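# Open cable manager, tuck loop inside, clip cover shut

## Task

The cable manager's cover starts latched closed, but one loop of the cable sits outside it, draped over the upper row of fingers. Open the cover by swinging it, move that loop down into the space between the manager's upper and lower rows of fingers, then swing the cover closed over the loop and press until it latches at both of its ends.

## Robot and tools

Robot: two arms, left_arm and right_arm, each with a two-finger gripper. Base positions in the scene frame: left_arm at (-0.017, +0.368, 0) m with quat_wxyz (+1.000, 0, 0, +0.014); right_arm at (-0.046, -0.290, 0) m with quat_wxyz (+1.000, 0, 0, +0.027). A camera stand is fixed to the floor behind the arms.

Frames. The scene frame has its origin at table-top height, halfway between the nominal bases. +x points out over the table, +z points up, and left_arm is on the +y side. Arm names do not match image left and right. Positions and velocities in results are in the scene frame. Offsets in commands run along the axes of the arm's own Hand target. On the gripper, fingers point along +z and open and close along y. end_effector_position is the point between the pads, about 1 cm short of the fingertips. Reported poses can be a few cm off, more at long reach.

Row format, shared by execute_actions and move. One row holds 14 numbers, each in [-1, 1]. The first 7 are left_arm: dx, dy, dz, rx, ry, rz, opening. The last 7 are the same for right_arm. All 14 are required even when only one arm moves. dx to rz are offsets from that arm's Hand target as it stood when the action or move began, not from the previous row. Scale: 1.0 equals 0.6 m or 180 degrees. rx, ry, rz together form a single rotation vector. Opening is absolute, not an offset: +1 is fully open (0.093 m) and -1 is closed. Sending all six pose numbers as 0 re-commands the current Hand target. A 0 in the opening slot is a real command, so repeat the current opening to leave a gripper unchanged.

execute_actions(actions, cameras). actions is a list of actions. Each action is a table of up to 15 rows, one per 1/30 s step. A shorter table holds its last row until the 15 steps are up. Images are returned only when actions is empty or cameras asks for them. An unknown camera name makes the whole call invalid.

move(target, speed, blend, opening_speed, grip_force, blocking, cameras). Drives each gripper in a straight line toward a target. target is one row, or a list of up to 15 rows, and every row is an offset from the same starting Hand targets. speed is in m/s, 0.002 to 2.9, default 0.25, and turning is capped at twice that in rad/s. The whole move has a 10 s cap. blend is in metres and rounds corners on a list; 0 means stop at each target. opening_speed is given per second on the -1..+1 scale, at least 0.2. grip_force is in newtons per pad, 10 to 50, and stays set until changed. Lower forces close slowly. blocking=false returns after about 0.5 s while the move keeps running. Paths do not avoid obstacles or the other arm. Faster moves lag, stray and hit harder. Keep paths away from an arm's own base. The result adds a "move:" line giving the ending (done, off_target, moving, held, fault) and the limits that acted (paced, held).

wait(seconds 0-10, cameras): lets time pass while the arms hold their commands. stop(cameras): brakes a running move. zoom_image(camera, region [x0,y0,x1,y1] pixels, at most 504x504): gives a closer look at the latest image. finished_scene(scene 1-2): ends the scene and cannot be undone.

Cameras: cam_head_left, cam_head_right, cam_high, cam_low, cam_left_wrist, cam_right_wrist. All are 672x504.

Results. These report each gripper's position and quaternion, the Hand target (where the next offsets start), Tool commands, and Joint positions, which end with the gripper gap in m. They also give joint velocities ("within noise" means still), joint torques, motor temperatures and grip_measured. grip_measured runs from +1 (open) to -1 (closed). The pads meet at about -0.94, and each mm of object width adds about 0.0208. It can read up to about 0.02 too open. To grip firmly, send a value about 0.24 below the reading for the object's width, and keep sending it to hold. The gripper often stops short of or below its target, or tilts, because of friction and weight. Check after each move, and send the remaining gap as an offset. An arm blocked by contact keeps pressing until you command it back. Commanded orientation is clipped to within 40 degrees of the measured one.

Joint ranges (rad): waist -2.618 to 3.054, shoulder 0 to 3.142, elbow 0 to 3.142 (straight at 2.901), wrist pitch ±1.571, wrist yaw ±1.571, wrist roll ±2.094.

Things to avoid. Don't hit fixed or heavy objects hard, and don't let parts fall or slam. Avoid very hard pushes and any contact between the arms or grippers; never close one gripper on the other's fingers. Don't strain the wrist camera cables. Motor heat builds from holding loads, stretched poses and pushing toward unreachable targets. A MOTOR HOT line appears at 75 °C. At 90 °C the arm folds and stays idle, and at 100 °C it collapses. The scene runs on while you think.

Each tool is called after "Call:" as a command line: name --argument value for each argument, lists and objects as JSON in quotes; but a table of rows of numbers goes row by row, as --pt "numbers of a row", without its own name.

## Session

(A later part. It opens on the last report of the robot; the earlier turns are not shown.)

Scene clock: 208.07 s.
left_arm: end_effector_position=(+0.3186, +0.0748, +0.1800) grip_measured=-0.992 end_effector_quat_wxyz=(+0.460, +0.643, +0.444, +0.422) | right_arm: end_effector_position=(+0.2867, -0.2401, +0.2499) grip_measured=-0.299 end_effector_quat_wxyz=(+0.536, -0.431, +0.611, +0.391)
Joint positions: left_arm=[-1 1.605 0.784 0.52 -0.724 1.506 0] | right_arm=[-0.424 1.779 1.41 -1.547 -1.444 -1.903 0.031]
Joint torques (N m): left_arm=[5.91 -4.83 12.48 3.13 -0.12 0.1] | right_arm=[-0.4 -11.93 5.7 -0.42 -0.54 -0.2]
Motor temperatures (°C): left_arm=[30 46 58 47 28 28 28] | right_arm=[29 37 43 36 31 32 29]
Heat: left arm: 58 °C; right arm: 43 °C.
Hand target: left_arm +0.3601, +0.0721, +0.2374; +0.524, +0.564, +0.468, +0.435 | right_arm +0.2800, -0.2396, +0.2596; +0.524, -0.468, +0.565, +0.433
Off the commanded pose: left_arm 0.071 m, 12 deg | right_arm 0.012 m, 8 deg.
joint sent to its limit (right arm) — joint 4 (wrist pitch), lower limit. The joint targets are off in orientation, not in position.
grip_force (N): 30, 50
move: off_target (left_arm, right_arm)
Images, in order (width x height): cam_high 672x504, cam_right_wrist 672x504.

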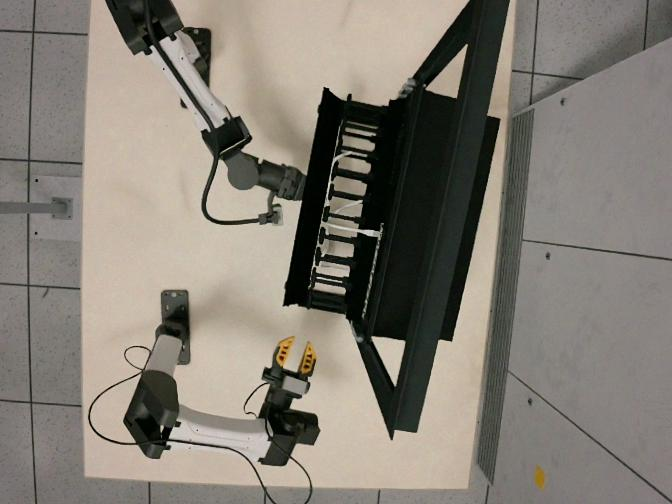

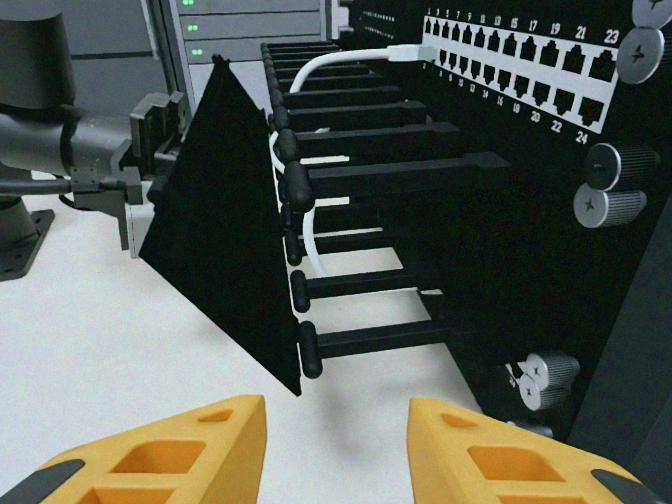

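Call:
move --pt "0 -0.1 -0.2 0 0 0 -1 0 0 0 0 0 0 -0.3" --pt "0 0.12 -0.2 0 0 0 -1 0 0 0 0 0 0 -0.3" --speed 0.12 --cameras '["cam_right_wrist","cam_left_wrist","cam_high"]'

Call:
zoom_image --camera "cam_right_wrist" --region '[220, 30, 520, 420]'

Scene clock: 212.73 s.
left_arm: end_effector_position=(+0.2463, +0.0923, +0.2961) grip_measured=-0.992 end_effector_quat_wxyz=(+0.504, +0.582, +0.461, +0.442) | right_arm: end_effector_position=(+0.2867, -0.2401, +0.2498) grip_measured=-0.299 end_effector_quat_wxyz=(+0.536, -0.432, +0.611, +0.391)
Joint positions: left_arm=[-1.219 1.273 0.879 0.204 -1.002 1.461 0] | right_arm=[-0.424 1.779 1.41 -1.548 -1.443 -1.904 0.031]
Joint torques (N m): left_arm=[0.4 -5.05 9.06 1.76 -0.09 -0.05] | right_arm=[-0.39 -11.89 5.7 -0.43 -0.54 -0.19]
Motor temperatures (°C): left_arm=[30 46 58 47 28 28 28] | right_arm=[29 37 43 36 31 31 29]
Heat: left arm: 58 °C; right arm: 43 °C.
Hand target: left_arm +0.2476, +0.0930, +0.3179; +0.524, +0.564, +0.468, +0.435 | right_arm +0.2800, -0.2396, +0.2596; +0.524, -0.468, +0.565, +0.433
Off the commanded pose: left_arm 0.022 m, 3 deg | right_arm 0.012 m, 8 deg.
joint sent to its limit (right arm) — joint 4 (wrist pitch), lower limit. The joint targets are off in orientation, not in position.
grip_force (N): 30, 50
move: off_target (left_arm, right_arm)
Images, in order (width x height): cam_high 672x504, cam_left_wrist 672x504, cam_right_wrist 672x504.

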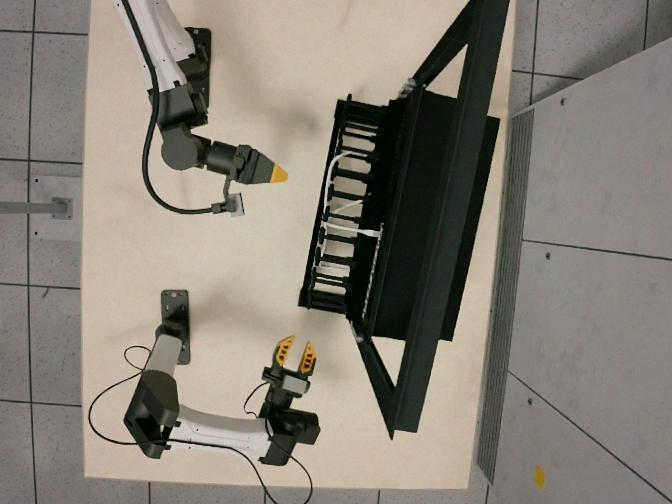

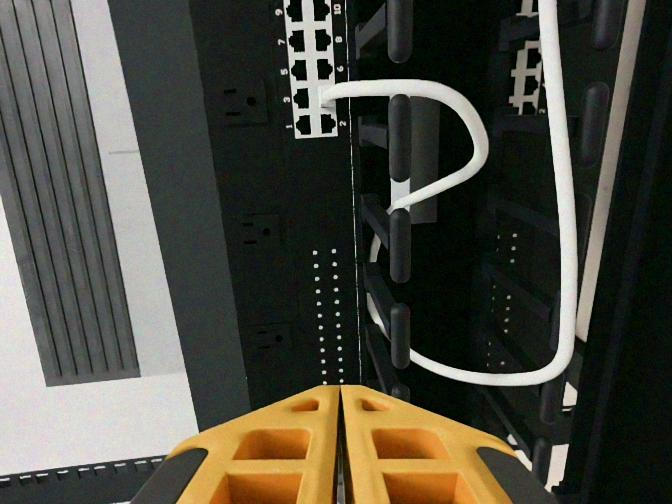

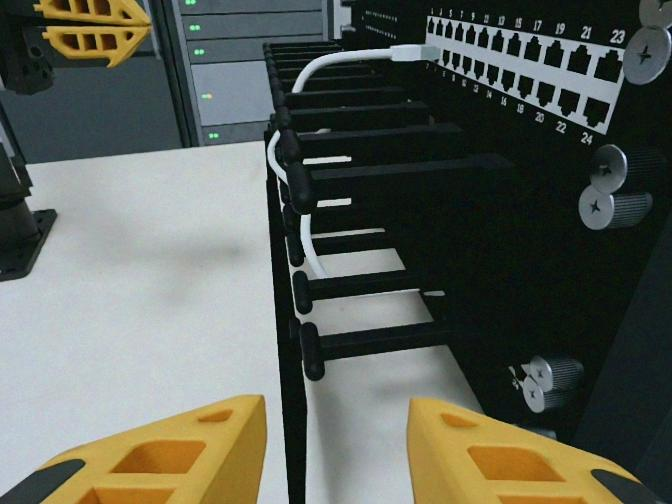

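Scaled by 1.292 from the camera's 672x504 image, which has a finer 960x720 frame.

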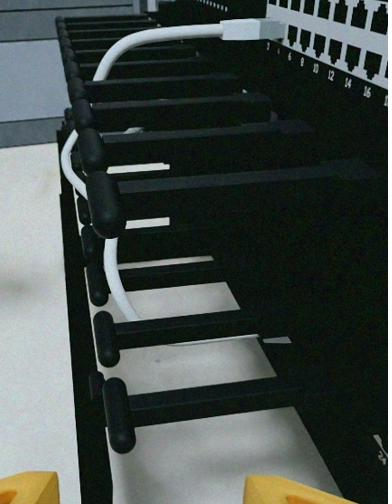

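Call:
zoom_image --camera "cam_left_wrist" --region '[340, 50, 640, 450]'

Call:
zoom_image --camera "cam_high" --region '[300, 120, 400, 280]'

Scaled by 1.260 from the camera's 672x504 image, which has a finer 960x720 frame.

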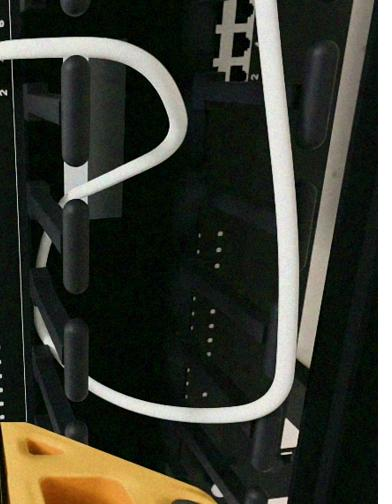

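Scaled by 3.150 from the camera's 672x504 image, which has a finer 960x720 frame.

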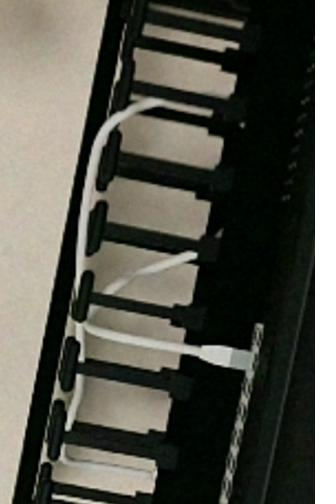

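Call:
move --pt "0 0 -0.03 0 0 0 -1 0.206 -0.035 -0.078 0 0 0 -1" --pt "0 0 -0.03 0 0 0 -1 0.195 -0.057 0.066 0 0 0 -1" --pt "0 0 -0.03 0 0 0 -1 0.189 -0.054 0.159 0 0 0 -1" --pt "0 0 -0.03 0 0 0 -1 0.192 0.018 0.159 0 0 0 -1" --pt "0 0 -0.03 0 0 0 -1 0.167 0.066 0.159 0 0 0 -1" --pt "0 0 -0.03 0 0 0 -1 0.122 0.096 0.159 0 0 0 -1" --pt "0 0 -0.03 0 0 0 -1 0.084 0.112 0.158 0 0 0 -1" --speed '[0.15,0.15,0.1,0.08,0.08,0.08,0.08]' --blend '[0.02,0.005,0.005,0.01,0.01,0.01,0]' --cameras '["cam_right_wrist","cam_high"]'

Scene clock: 220.80 s.
left_arm: end_effector_position=(+0.2319, +0.0928, +0.3019) grip_measured=-0.992 end_effector_quat_wxyz=(+0.506, +0.584, +0.456, +0.441) | right_arm: end_effector_position=(+0.2294, -0.1404, +0.1922) grip_measured=-0.985 end_effector_quat_wxyz=(+0.500, -0.460, +0.580, +0.450)
Joint positions: left_arm=[-1.267 1.241 0.879 0.167 -1.039 1.456 0] | right_arm=[-0.117 1.376 0.666 -0.033 -1.429 -0.675 0]
Joint torques (N m): left_arm=[-0.44 -5.3 7.72 1.72 -0.29 -0.15] | right_arm=[0.59 -7.95 7.01 1.42 -0.39 0.04]
Motor temperatures (°C): left_arm=[29 46 58 45 28 28 28] | right_arm=[29 38 42 36 31 31 29]
Heat: left arm: 58 °C; right arm: 42 °C.
Hand target: left_arm +0.2299, +0.0964, +0.3193; +0.524, +0.564, +0.468, +0.435 | right_arm +0.2309, -0.1380, +0.2019; +0.524, -0.468, +0.565, +0.433
Off the commanded pose: left_arm 0.018 m, 3 deg | right_arm 0.010 m, 4 deg.
grip_force (N): 30, 50
move: off_target (left_arm, right_arm)
Images, in order (width x height): cam_high 672x504, cam_right_wrist 672x504.

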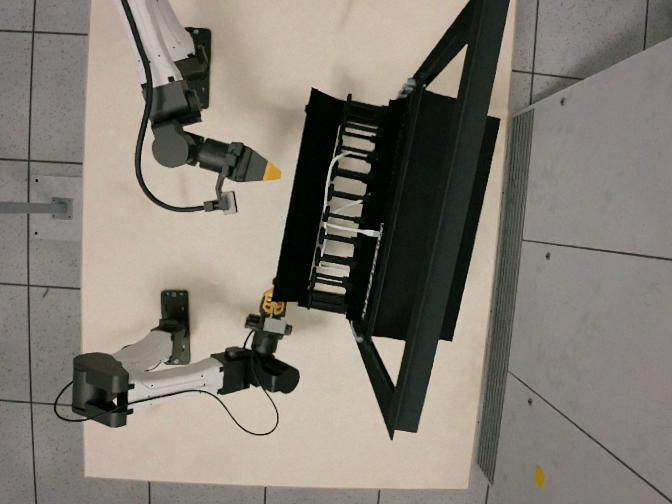

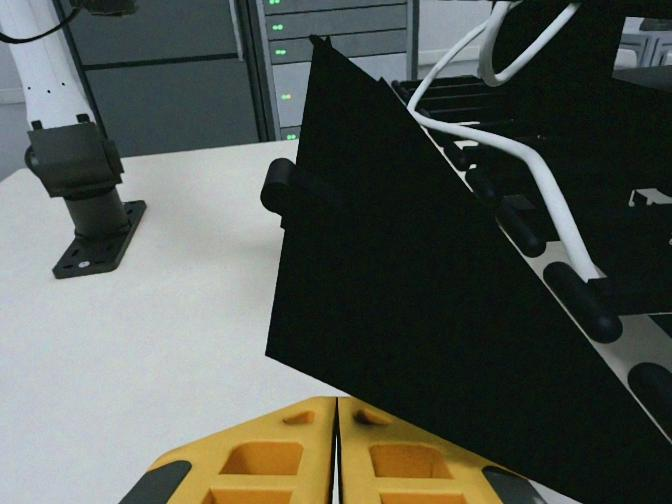

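Call:
move --target '[0.005,-0.09,-0.02,0.133,0,0,0.1,0,0,0,0,0,0,-1]' --speed 0.12 --cameras '["cam_right_wrist","cam_left_wrist"]'

Scene clock: 224.83 s.
left_arm: end_effector_position=(+0.2124, +0.1071, +0.2542) grip_measured=+0.099 end_effector_quat_wxyz=(+0.382, +0.670, +0.539, +0.339) | right_arm: end_effector_position=(+0.2294, -0.1404, +0.1922) grip_measured=-0.985 end_effector_quat_wxyz=(+0.500, -0.460, +0.580, +0.450)
Joint positions: left_arm=[-1.261 1.303 1.15 -0.692 -0.877 0.906 0.05] | right_arm=[-0.117 1.376 0.666 -0.033 -1.429 -0.675 0]
Joint torques (N m): left_arm=[0.5 -3.3 8.72 1.37 -0.29 -0.14] | right_arm=[0.58 -7.79 7.51 1.25 -0.41 -0.11]
Motor temperatures (°C): left_arm=[29 45 58 44 28 28 28] | right_arm=[29 38 42 36 31 31 28]
Heat: left arm: 58 °C; right arm: 42 °C.
Hand target: left_arm +0.2149, +0.1023, +0.2662; +0.395, +0.660, +0.548, +0.329 | right_arm +0.2302, -0.1384, +0.2023; +0.515, -0.476, +0.565, +0.434 (not the last commanded pose)
Off the commanded pose: left_arm 0.013 m, 2 deg | right_arm 0.010 m, 4 deg.
grip_force (N): 30, 50
move: off_target (left_arm, right_arm)
Images, in order (width x height): cam_left_wrist 672x504, cam_right_wrist 672x504.

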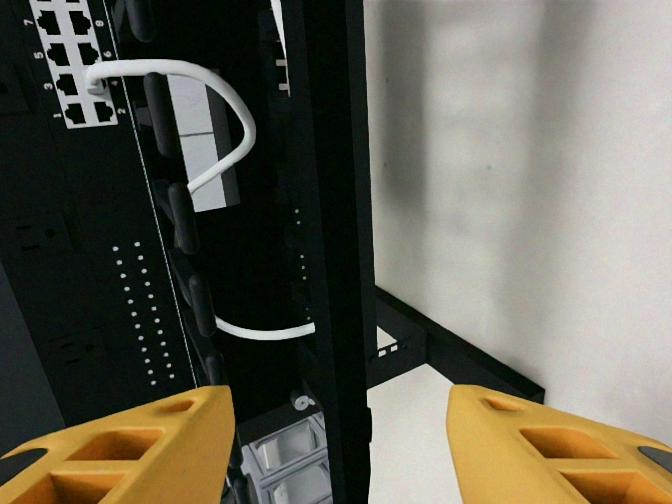

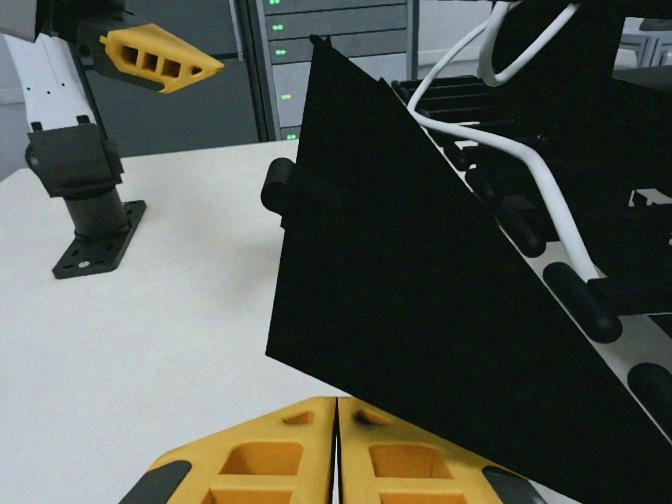

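Call:
move --target '[0.0,-0.008,0.12,0,0,0,0.1,0,0,0,0,0,0,-1]' --speed 0.1 --cameras '["cam_right_wrist","cam_left_wrist"]'

Scene clock: 227.07 s.
left_arm: end_effector_position=(+0.2737, +0.0933, +0.2300) grip_measured=+0.099 end_effector_quat_wxyz=(+0.392, +0.657, +0.552, +0.331) | right_arm: end_effector_position=(+0.2294, -0.1404, +0.1922) grip_measured=-0.985 end_effector_quat_wxyz=(+0.500, -0.460, +0.580, +0.450)
Joint positions: left_arm=[-1.075 1.418 1.109 -0.389 -0.743 1.058 0.05] | right_arm=[-0.117 1.376 0.666 -0.033 -1.429 -0.675 0]
Joint torques (N m): left_arm=[0.47 -4.62 5.14 1.85 -0.16 0.11] | right_arm=[0.62 -7.82 7.47 1.28 -0.38 -0.12]
Motor temperatures (°C): left_arm=[29 45 58 44 28 28 28] | right_arm=[29 38 41 36 31 31 28]
Heat: left arm: 58 °C; right arm: 41 °C.
Hand target: left_arm +0.2751, +0.0910, +0.2281; +0.395, +0.660, +0.548, +0.329 | right_arm +0.2302, -0.1384, +0.2023; +0.515, -0.476, +0.565, +0.434
Off the commanded pose: left_arm 0.003 m, 1 deg | right_arm 0.010 m, 4 deg.
grip_force (N): 30, 50
move: off_target (right_arm)
Images, in order (width x height): cam_left_wrist 672x504, cam_right_wrist 672x504.

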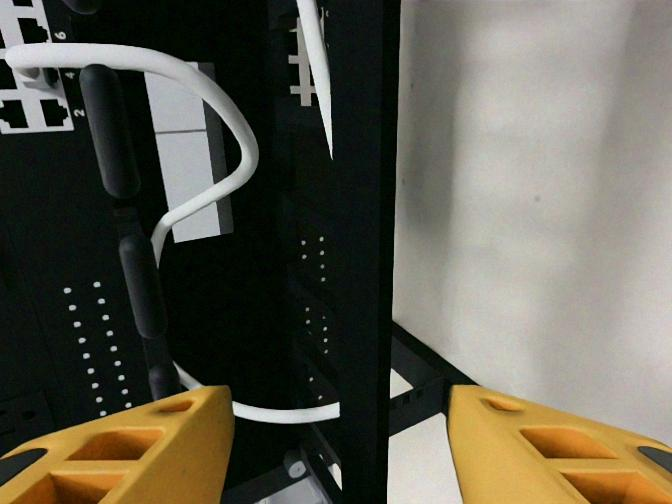

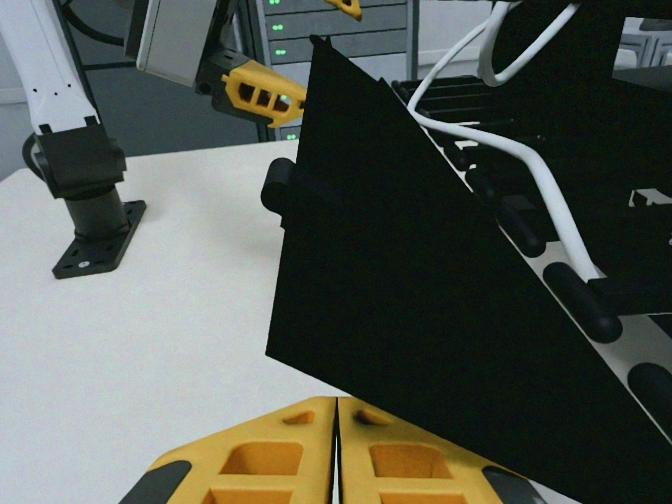

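Call:
move --pt "0.0 -0.011 0.018 0 0 0 0.1 0 0 0 0 0 0 -1" --pt "0.0 -0.011 0.018 0 0 0 -1 0 0 0 0 0 0 -1" --speed 0.1 --grip_force '[50,50]' --opening_speed 1 --cameras '["cam_right_wrist","cam_left_wrist"]'

Scene clock: 230.07 s.
left_arm: end_effector_position=(+0.2769, +0.0937, +0.2124) grip_measured=-0.918 end_effector_quat_wxyz=(+0.386, +0.658, +0.560, +0.322) | right_arm: end_effector_position=(+0.2262, -0.1402, +0.1878) grip_measured=-0.985 end_effector_quat_wxyz=(+0.491, -0.452, +0.587, +0.458)
Joint positions: left_arm=[-1.06 1.436 1.072 -0.353 -0.719 1.04 0.001] | right_arm=[-0.117 1.376 0.657 -0.055 -1.428 -0.675 0]
Joint torques (N m): left_arm=[0.42 -4.44 5.86 2.05 -0.32 0.5] | right_arm=[0.53 -7.88 8.58 1.37 -0.42 -0.2]
Motor temperatures (°C): left_arm=[29 45 57 44 28 28 28] | right_arm=[29 38 41 36 31 31 28]
Heat: left arm: 57 °C; right arm: 41 °C.
Hand target: left_arm +0.2814, +0.0899, +0.2171; +0.395, +0.660, +0.548, +0.329 | right_arm +0.2302, -0.1384, +0.2023; +0.515, -0.476, +0.565, +0.434
Off the commanded pose: left_arm 0.008 m, 2 deg | right_arm 0.015 m, 5 deg.
move: off_target (right_arm)
Images, in order (width x height): cam_left_wrist 672x504, cam_right_wrist 672x504.

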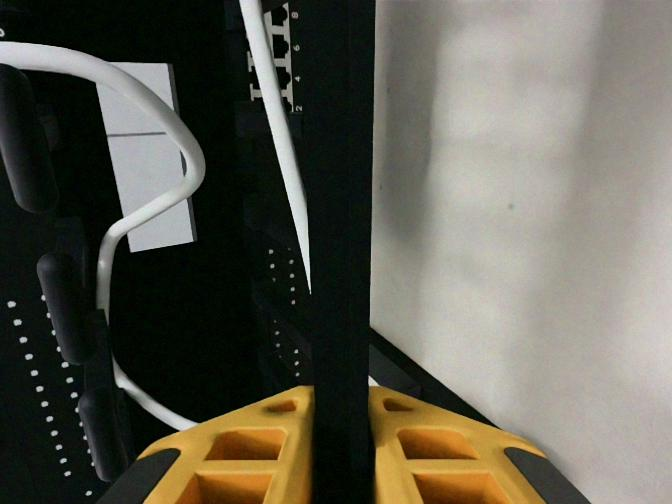

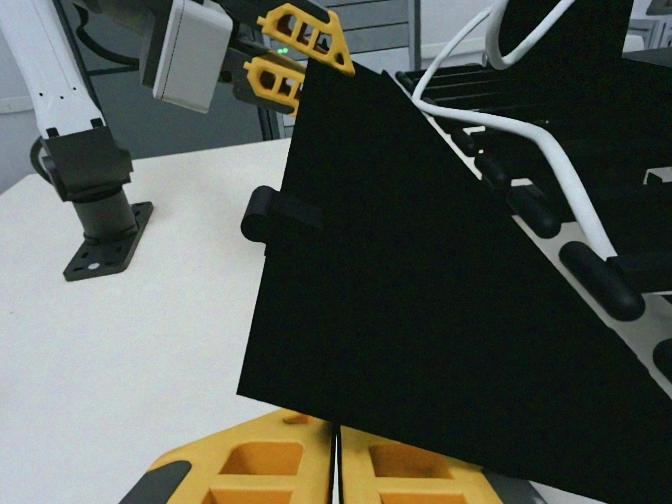

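Call:
move --pt "0.0 0.0415 0.0157 0.128 0 0 -1 0 0 0 0 0 0 -1" --pt "0.0 0.079 0.039 0.25 0 0 -1 0 0 0 0 0 0 -1" --speed 0.06 --blend '[0.005,0]' --cameras '["cam_right_wrist","cam_left_wrist","cam_high"]'

Scene clock: 237.37 s.
left_arm: end_effector_position=(+0.3074, +0.0909, +0.2353) grip_measured=-0.934 end_effector_quat_wxyz=(+0.114, +0.741, +0.654, +0.098) | right_arm: end_effector_position=(+0.2274, -0.1402, +0.1890) grip_measured=-0.985 end_effector_quat_wxyz=(+0.496, -0.456, +0.583, +0.454)
Joint positions: left_arm=[-0.806 2.072 2.341 -1.595 -0.178 0.94 0] | right_arm=[-0.117 1.376 0.657 -0.038 -1.428 -0.675 0]
Joint torques (N m): left_arm=[1.73 -6.22 10.13 1.08 0.05 0.95] | right_arm=[0.55 -7.94 8.35 1.3 -0.41 -0.14]
Motor temperatures (°C): left_arm=[29 45 56 43 28 28 29] | right_arm=[29 38 42 37 31 31 28]
Heat: left arm: 56 °C; right arm: 42 °C.
Hand target: left_arm +0.3237, +0.0820, +0.2479; +0.113, +0.761, +0.632, +0.094 | right_arm +0.2302, -0.1384, +0.2023; +0.515, -0.476, +0.565, +0.434
Off the commanded pose: left_arm 0.022 m, 3 deg | right_arm 0.014 m, 4 deg.
joint read past its limit (left arm) — joint 4 (wrist pitch), lower limit.
joint sent to its limit (left arm) — joint 4 (wrist pitch), lower limit. The joint targets are off in orientation, not in position.
move: off_target (left_arm, right_arm)
Images, in order (width x height): cam_high 672x504, cam_left_wrist 672x504, cam_right_wrist 672x504.

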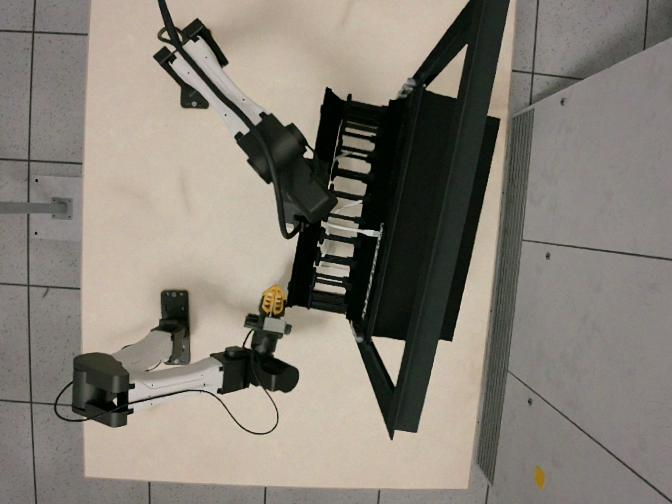

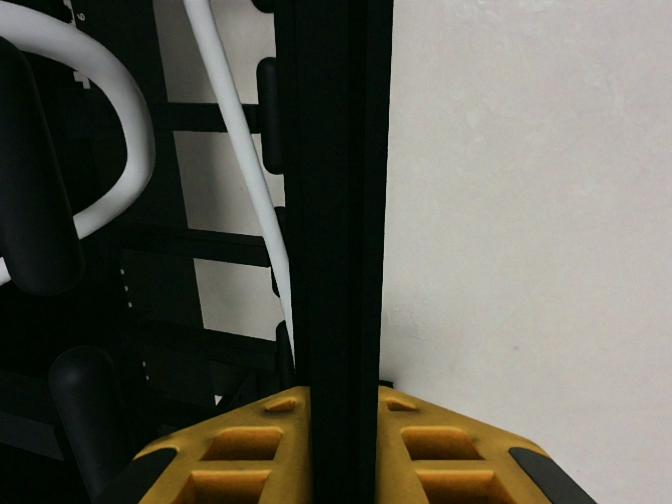

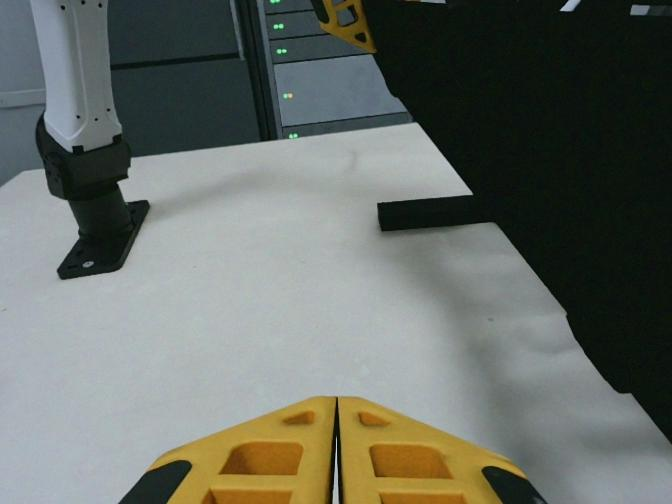

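Call:
move --pt "0 0 0 0 0 0 -1 0 0.02 -0.133 0 0 0 -1" --pt "0 0 0 0 0 0 -1 -0.085 0.04 -0.06 0.493 0.005 0.0385 -1" --speed 0.15 --cameras '["cam_right_wrist","cam_left_wrist","cam_high"]'

Scene clock: 244.63 s.
left_arm: end_effector_position=(+0.3074, +0.0909, +0.2353) grip_measured=-0.934 end_effector_quat_wxyz=(+0.114, +0.741, +0.654, +0.098) | right_arm: end_effector_position=(+0.2009, -0.1675, +0.2444) grip_measured=-0.985 end_effector_quat_wxyz=(+0.667, +0.034, +0.741, -0.071)
Joint positions: left_arm=[-0.806 2.072 2.341 -1.595 -0.178 0.94 0] | right_arm=[1.013 0.86 0.493 0.085 1.206 0.204 0]
Joint torques (N m): left_arm=[1.52 -6.34 10.15 1.07 0.07 0.96] | right_arm=[0.53 -1.36 10.66 1.34 0.19 0.05]
Motor temperatures (°C): left_arm=[28 45 57 41 28 29 30] | right_arm=[29 37 42 38 31 31 28]
Heat: left arm: 57 °C; right arm: 42 °C.
Hand target: left_arm +0.3237, +0.0820, +0.2479; +0.113, +0.761, +0.632, +0.094 | right_arm +0.2013, -0.1650, +0.2564; +0.673, +0.048, +0.736, -0.060
Off the commanded pose: left_arm 0.022 m, 3 deg | right_arm 0.012 m, 2 deg.
joint read past its limit (left arm) — joint 4 (wrist pitch), lower limit.
joint sent to its limit (left arm) — joint 4 (wrist pitch), lower limit. The joint targets are off in orientation, not in position.
move: off_target (left_arm, right_arm)
Images, in order (width x height): cam_high 672x504, cam_left_wrist 672x504, cam_right_wrist 672x504.

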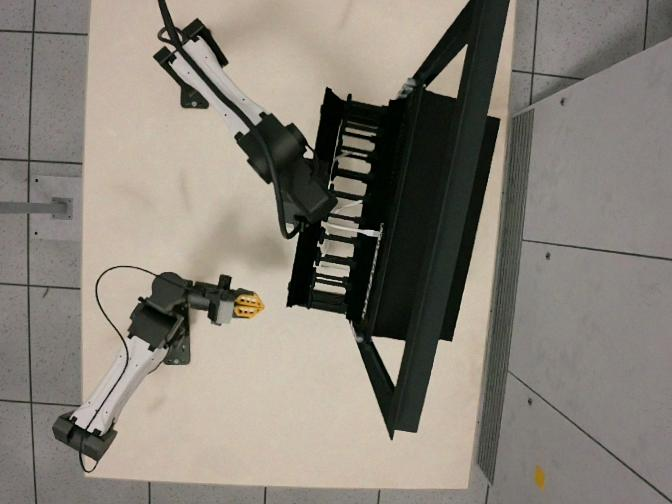

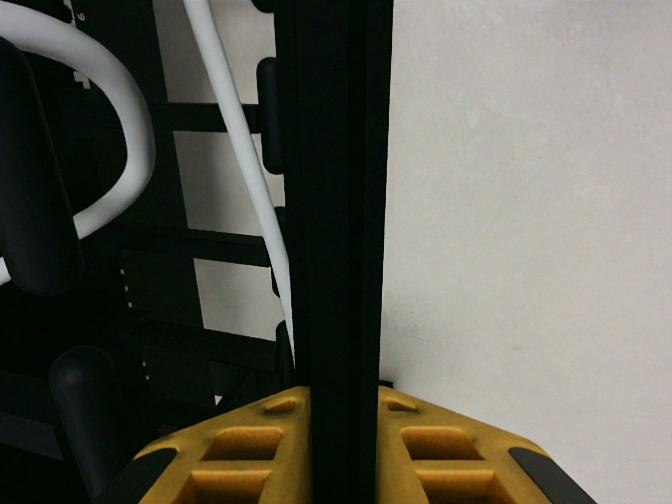

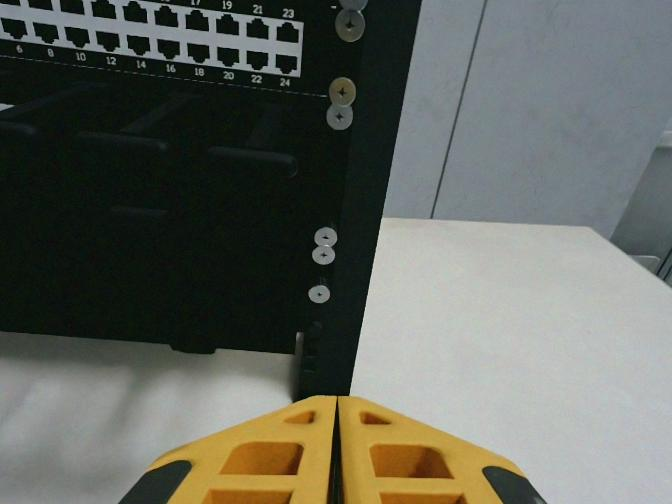

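Call:
move --pt "0 0 0 0 0 0 -1 -0.005 0.075 0 0 0 0 -1" --pt "0 0 0 0 0 0 -1 -0.01 0.075 0.11 0 0 0 -1" --speed 0.1 --cameras '["cam_right_wrist","cam_left_wrist","cam_high"]'

Scene clock: 247.37 s.
left_arm: end_effector_position=(+0.3086, +0.0907, +0.2360) grip_measured=-0.934 end_effector_quat_wxyz=(+0.116, +0.741, +0.655, +0.098) | right_arm: end_effector_position=(+0.2611, -0.1391, +0.2354) grip_measured=-0.985 end_effector_quat_wxyz=(+0.654, +0.032, +0.749, -0.097)
Joint positions: left_arm=[-0.804 2.075 2.348 -1.595 -0.177 0.941 0] | right_arm=[0.851 1.194 0.618 0.307 1.082 0.134 0]
Joint torques (N m): left_arm=[1.39 -6.27 9.51 1.11 0.04 0.96] | right_arm=[-2.33 -3.41 10.97 2.09 -0.42 -0.16]
Motor temperatures (°C): left_arm=[28 45 57 41 28 29 30] | right_arm=[29 37 42 38 31 31 28]
Heat: left arm: 57 °C; right arm: 42 °C.
Hand target: left_arm +0.3237, +0.0820, +0.2479; +0.113, +0.761, +0.632, +0.094 | right_arm +0.2736, -0.1307, +0.2556; +0.673, +0.048, +0.736, -0.060
Off the commanded pose: left_arm 0.021 m, 4 deg | right_arm 0.025 m, 5 deg.
joint read past its limit (left arm) — joint 4 (wrist pitch), lower limit.
joint sent to its limit (left arm) — joint 4 (wrist pitch), lower limit. The joint targets are off in orientation, not in position.
move: off_target (left_arm, right_arm)
Images, in order (width x height): cam_high 672x504, cam_left_wrist 672x504, cam_right_wrist 672x504.

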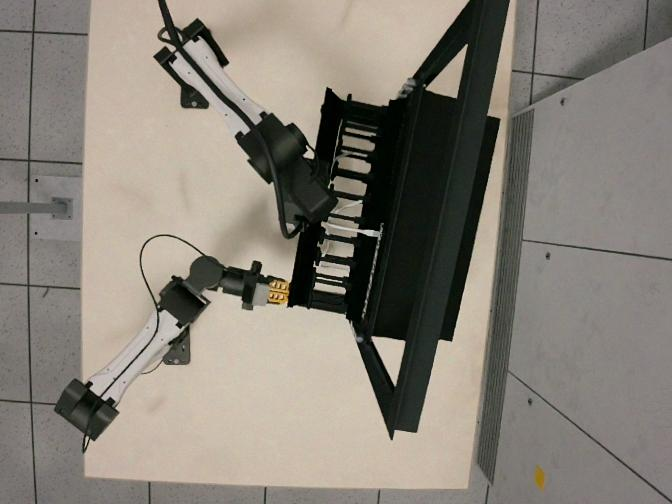

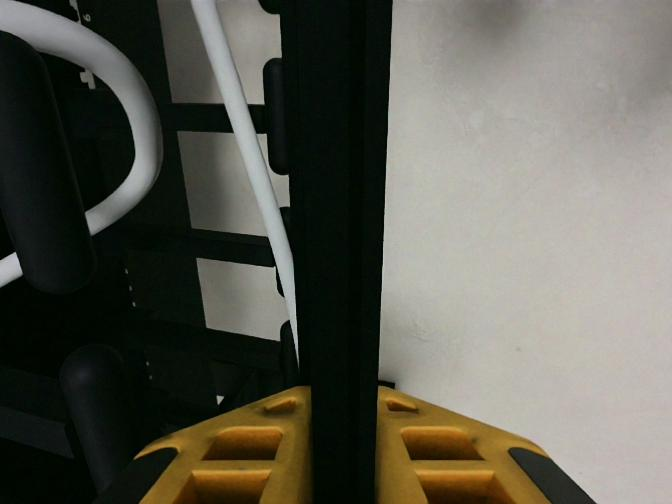

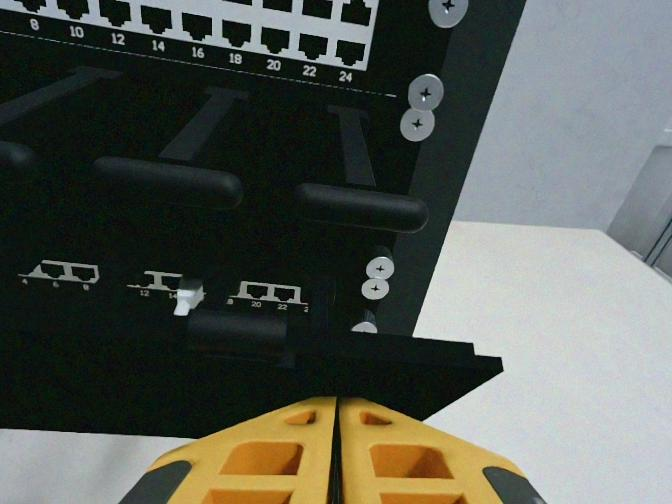

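Call:
move --pt "0 0.0 0.0 0 0 0 -0.55 0 0 0 0 0 0 -1" --pt "0 0.03 -0.02 0 0 0 -0.55 -0.04 0 0.1 0 0 0 -1" --speed 0.08 --cameras '["cam_right_wrist","cam_left_wrist","cam_high"]'

Scene clock: 250.47 s.
left_arm: end_effector_position=(+0.3104, +0.0852, +0.2371) grip_measured=-0.552 end_effector_quat_wxyz=(+0.125, +0.752, +0.644, +0.070) | right_arm: end_effector_position=(+0.2808, -0.1351, +0.2011) grip_measured=-0.985 end_effector_quat_wxyz=(+0.586, -0.067, +0.800, -0.110)
Joint positions: left_arm=[-0.785 2.09 2.379 -1.595 -0.113 0.984 0.019] | right_arm=[0.745 1.238 0.67 0.116 0.849 0.08 0]
Joint torques (N m): left_arm=[1.57 -6.3 13.49 1.12 -0.54 0.74] | right_arm=[-8.28 -3.03 16.91 3.49 0.27 0.05]
Motor temperatures (°C): left_arm=[28 45 58 41 28 29 29] | right_arm=[30 37 43 40 31 31 28]
Heat: left arm: 58 °C; right arm: 43 °C.
Hand target: left_arm +0.3371, +0.0795, +0.2647; +0.113, +0.761, +0.632, +0.094 | right_arm +0.3348, -0.1396, +0.2741; +0.673, +0.048, +0.736, -0.060
Off the commanded pose: left_arm 0.039 m, 3 deg | right_arm 0.091 m, 19 deg.
joint read past its limit (left arm) — joint 4 (wrist pitch), lower limit.
joint sent to its limit (left arm) — joint 4 (wrist pitch), lower limit. The joint targets are off in orientation, not in position.
move: off_target (left_arm, right_arm)
Images, in order (width x height): cam_high 672x504, cam_left_wrist 672x504, cam_right_wrist 672x504.

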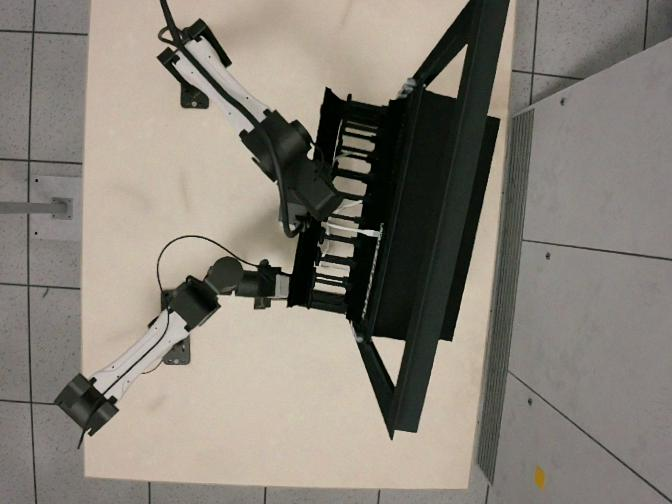

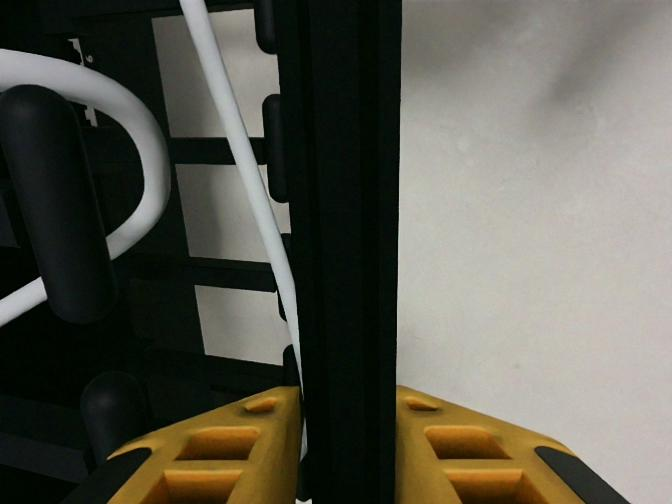

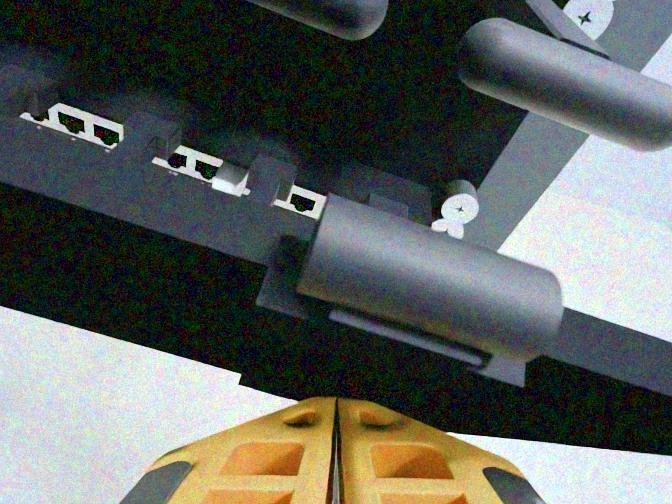

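Call:
move --pt "0 -0.03 0.0 0 0 0 -0.2 0 0 -0.15 0 0 0 -1" --pt "0 -0.03 -0.14 0 0 0 -0.2 0 -0.1 -0.25 0 0 0 1" --speed 0.12 --cameras '["cam_right_wrist","cam_left_wrist","cam_high"]'

Scene clock: 254.73 s.
left_arm: end_effector_position=(+0.2964, +0.0869, +0.3199) grip_measured=-0.201 end_effector_quat_wxyz=(+0.238, +0.746, +0.613, +0.105) | right_arm: end_effector_position=(+0.1790, -0.1763, +0.2817) grip_measured=+1.000 end_effector_quat_wxyz=(+0.669, +0.038, +0.739, -0.067)
Joint positions: left_arm=[-0.825 1.96 2.474 -1.582 -0.164 1.011 0.036] | right_arm=[1.112 0.775 0.638 -0.228 1.301 0.305 0.093]
Joint torques (N m): left_arm=[-0.4 -9.1 6.04 1.42 -0.27 0.22] | right_arm=[0.66 -1.03 9.26 1.26 0.24 0.09]
Motor temperatures (°C): left_arm=[28 46 58 40 28 29 29] | right_arm=[30 37 43 41 31 31 28]
Heat: left arm: 58 °C; right arm: 43 °C.
Hand target: left_arm +0.2962, +0.0871, +0.3398; +0.113, +0.761, +0.632, +0.094 | right_arm +0.1781, -0.1759, +0.2888; +0.673, +0.048, +0.736, -0.060
Off the commanded pose: left_arm 0.020 m, 15 deg | right_arm 0.007 m, 2 deg.
joint read past its limit (left arm) — joint 4 (wrist pitch), lower limit.
joint sent to its limit (left arm) — joint 4 (wrist pitch), lower limit. The joint targets are off in orientation, not in position.
move: off_target (left_arm)
Images, in order (width x height): cam_high 672x504, cam_left_wrist 672x504, cam_right_wrist 672x504.

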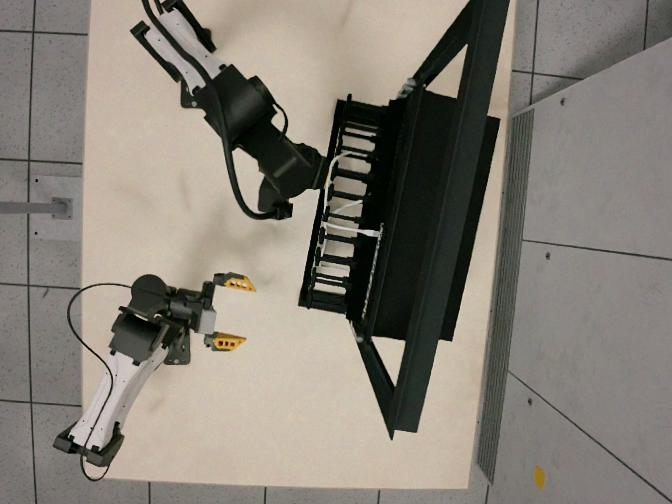

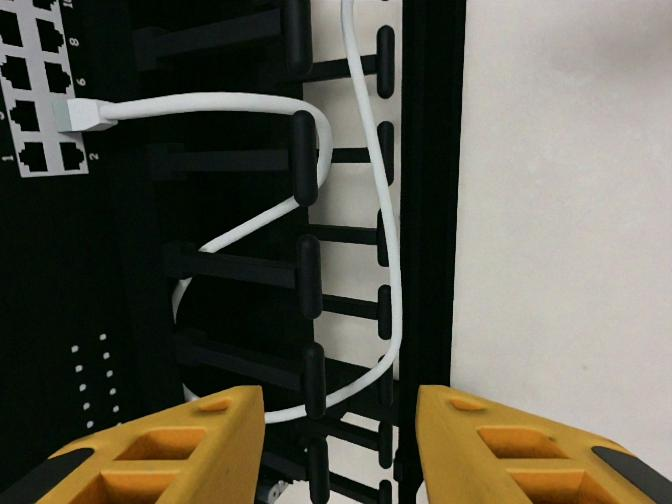

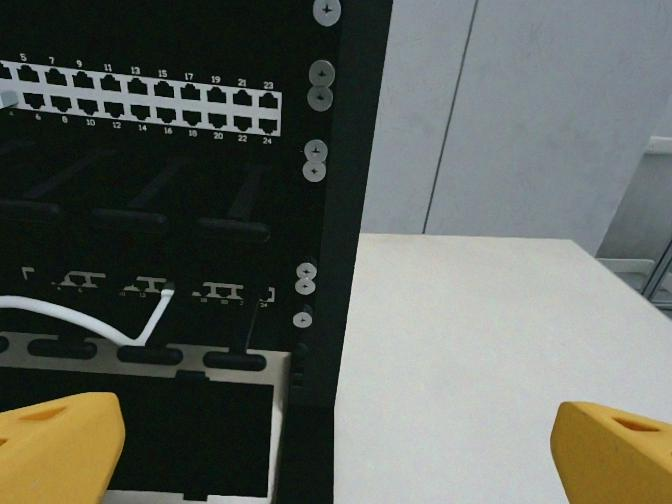

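Call:
move --pt "0.002 -0.097 -0.03 -0.15 0 0 -0.2 0 0 0 0 0 0 1" --pt "0.004 -0.14 0.131 -0.383 0 0 -0.2 0 0 0 0 0 0 1" --speed 0.15 --blend '[0.02,0]' --cameras '["cam_left_wrist"]'

Scene clock: 259.87 s.
left_arm: end_effector_position=(+0.2405, +0.0993, +0.2410) grip_measured=-0.201 end_effector_quat_wxyz=(+0.523, +0.567, +0.468, +0.431) | right_arm: end_effector_position=(+0.1790, -0.1764, +0.2816) grip_measured=+1.000 end_effector_quat_wxyz=(+0.669, +0.038, +0.739, -0.068)
Joint positions: left_arm=[-1.227 1.304 0.647 0.504 -1.002 1.441 0.036] | right_arm=[1.112 0.775 0.638 -0.229 1.301 0.305 0.093]
Joint torques (N m): left_arm=[-0.29 -3.11 4.94 2.02 -0.26 0.11] | right_arm=[0.68 -0.95 9.28 1.28 0.27 0.1]
Motor temperatures (°C): left_arm=[28 46 56 41 28 29 29] | right_arm=[30 36 42 40 31 31 28]
Heat: left arm: 56 °C; right arm: 42 °C.
Hand target: left_arm +0.2401, +0.1001, +0.2401; +0.524, +0.564, +0.468, +0.435 | right_arm +0.1781, -0.1759, +0.2888; +0.673, +0.048, +0.736, -0.060
Off the commanded pose: left_arm 0.001 m, 1 deg | right_arm 0.007 m, 2 deg.
move: done
Images, in order (width x height): cam_left_wrist 672x504.

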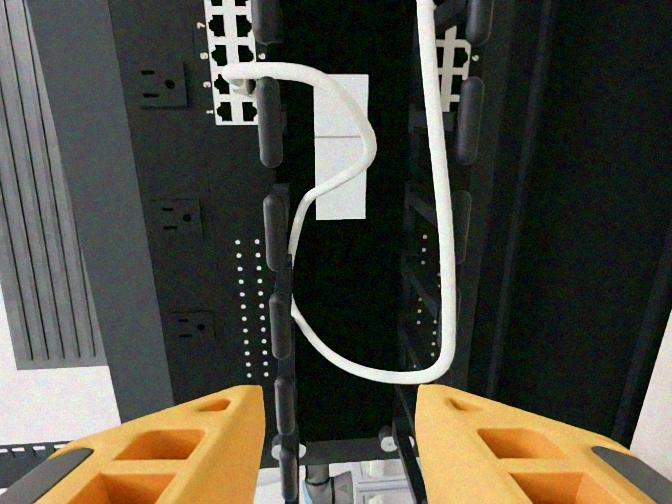

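Call:
move --pt "0 -0.052 0.0 0 0 0 -0.55 0 0 0 0 0 0 1" --pt "0 -0.052 0.075 0 0 0 -0.55 0 0 0 0 0 0 1" --speed 0.1 --cameras '["cam_left_wrist"]'

Scene clock: 262.93 s.
left_arm: end_effector_position=(+0.2767, +0.1012, +0.1891) grip_measured=-0.548 end_effector_quat_wxyz=(+0.501, +0.579, +0.469, +0.441) | right_arm: end_effector_position=(+0.1790, -0.1764, +0.2816) grip_measured=+1.000 end_effector_quat_wxyz=(+0.669, +0.038, +0.739, -0.068)
Joint positions: left_arm=[-1.106 1.496 0.587 0.732 -0.902 1.473 0.019] | right_arm=[1.112 0.775 0.638 -0.229 1.301 0.305 0.093]
Joint torques (N m): left_arm=[0.58 -4.22 7.91 2.11 0.01 0.1] | right_arm=[0.66 -1.09 9.26 1.28 0.26 0.09]
Motor temperatures (°C): left_arm=[28 46 56 41 28 29 29] | right_arm=[30 36 42 40 30 31 28]
Heat: left arm: 56 °C; right arm: 42 °C.
Hand target: left_arm +0.2820, +0.0922, +0.2058; +0.524, +0.564, +0.468, +0.435 | right_arm +0.1781, -0.1759, +0.2888; +0.673, +0.048, +0.736, -0.060
Off the commanded pose: left_arm 0.020 m, 3 deg | right_arm 0.007 m, 2 deg.
move: off_target (left_arm)
Images, in order (width x height): cam_left_wrist 672x504.

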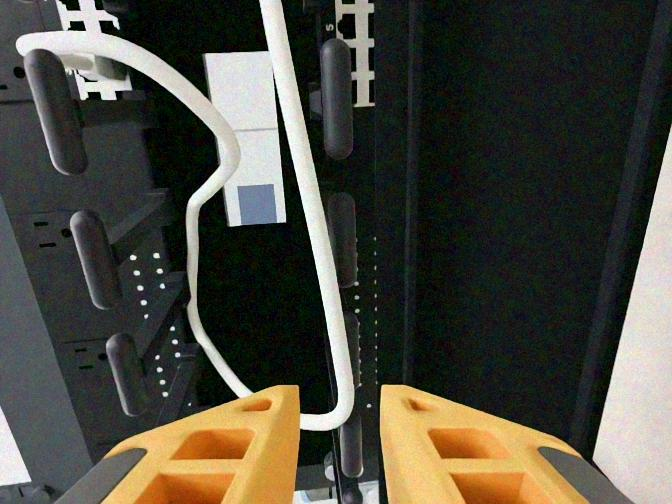

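Call:
move --target '[0,0,0.03,0,0,0,-0.55,0,0,0,0,0,0,1]' --speed 0.1 --cameras '["cam_left_wrist","cam_high","cam_right_wrist","cam_low"]'

Scene clock: 265.93 s.
left_arm: end_effector_position=(+0.2941, +0.0981, +0.1874) grip_measured=-0.548 end_effector_quat_wxyz=(+0.500, +0.579, +0.470, +0.441) | right_arm: end_effector_position=(+0.1790, -0.1764, +0.2816) grip_measured=+1.000 end_effector_quat_wxyz=(+0.669, +0.038, +0.739, -0.068)
Joint positions: left_arm=[-1.057 1.546 0.626 0.75 -0.854 1.482 0.019] | right_arm=[1.112 0.775 0.638 -0.229 1.301 0.305 0.093]
Joint torques (N m): left_arm=[0.36 -4.41 7.84 2.14 0.01 0.11] | right_arm=[0.69 -1.03 9.25 1.26 0.28 0.09]
Motor temperatures (°C): left_arm=[28 45 57 42 28 29 29] | right_arm=[30 36 42 40 30 31 28]
Heat: left arm: 57 °C; right arm: 42 °C.
Hand target: left_arm +0.2996, +0.0889, +0.2044; +0.524, +0.564, +0.468, +0.435 | right_arm +0.1781, -0.1759, +0.2888; +0.673, +0.048, +0.736, -0.060
Off the commanded pose: left_arm 0.020 m, 3 deg | right_arm 0.007 m, 2 deg.
move: off_target (left_arm)
Images, in order (width x height): cam_high 672x504, cam_low 672x504, cam_left_wrist 672x504, cam_right_wrist 672x504.

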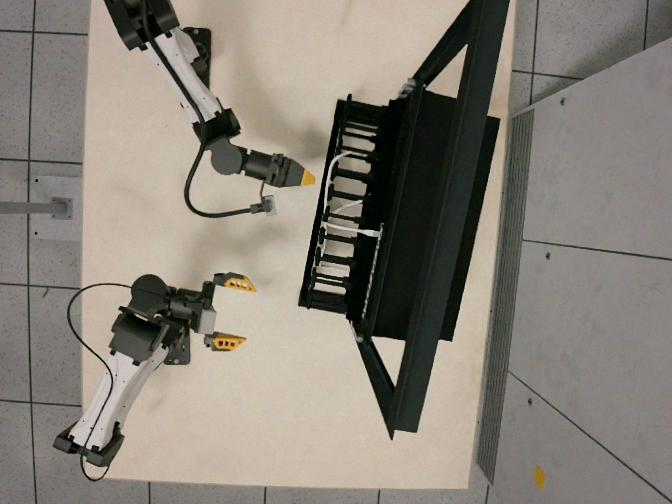

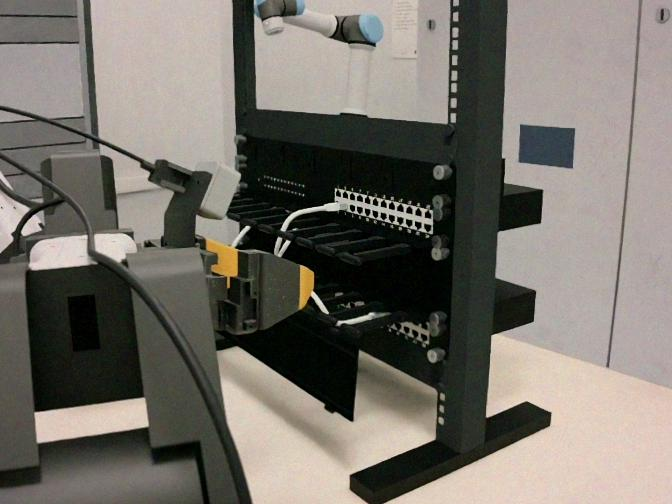

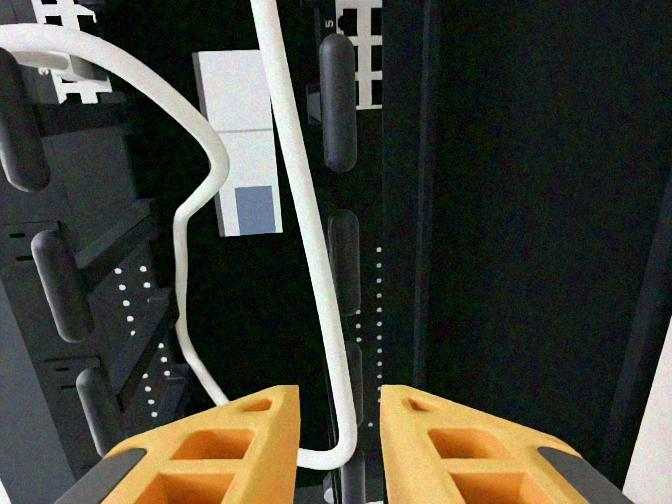

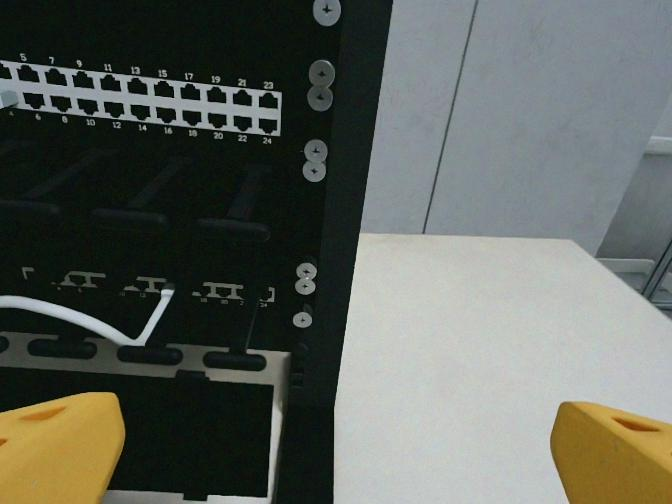

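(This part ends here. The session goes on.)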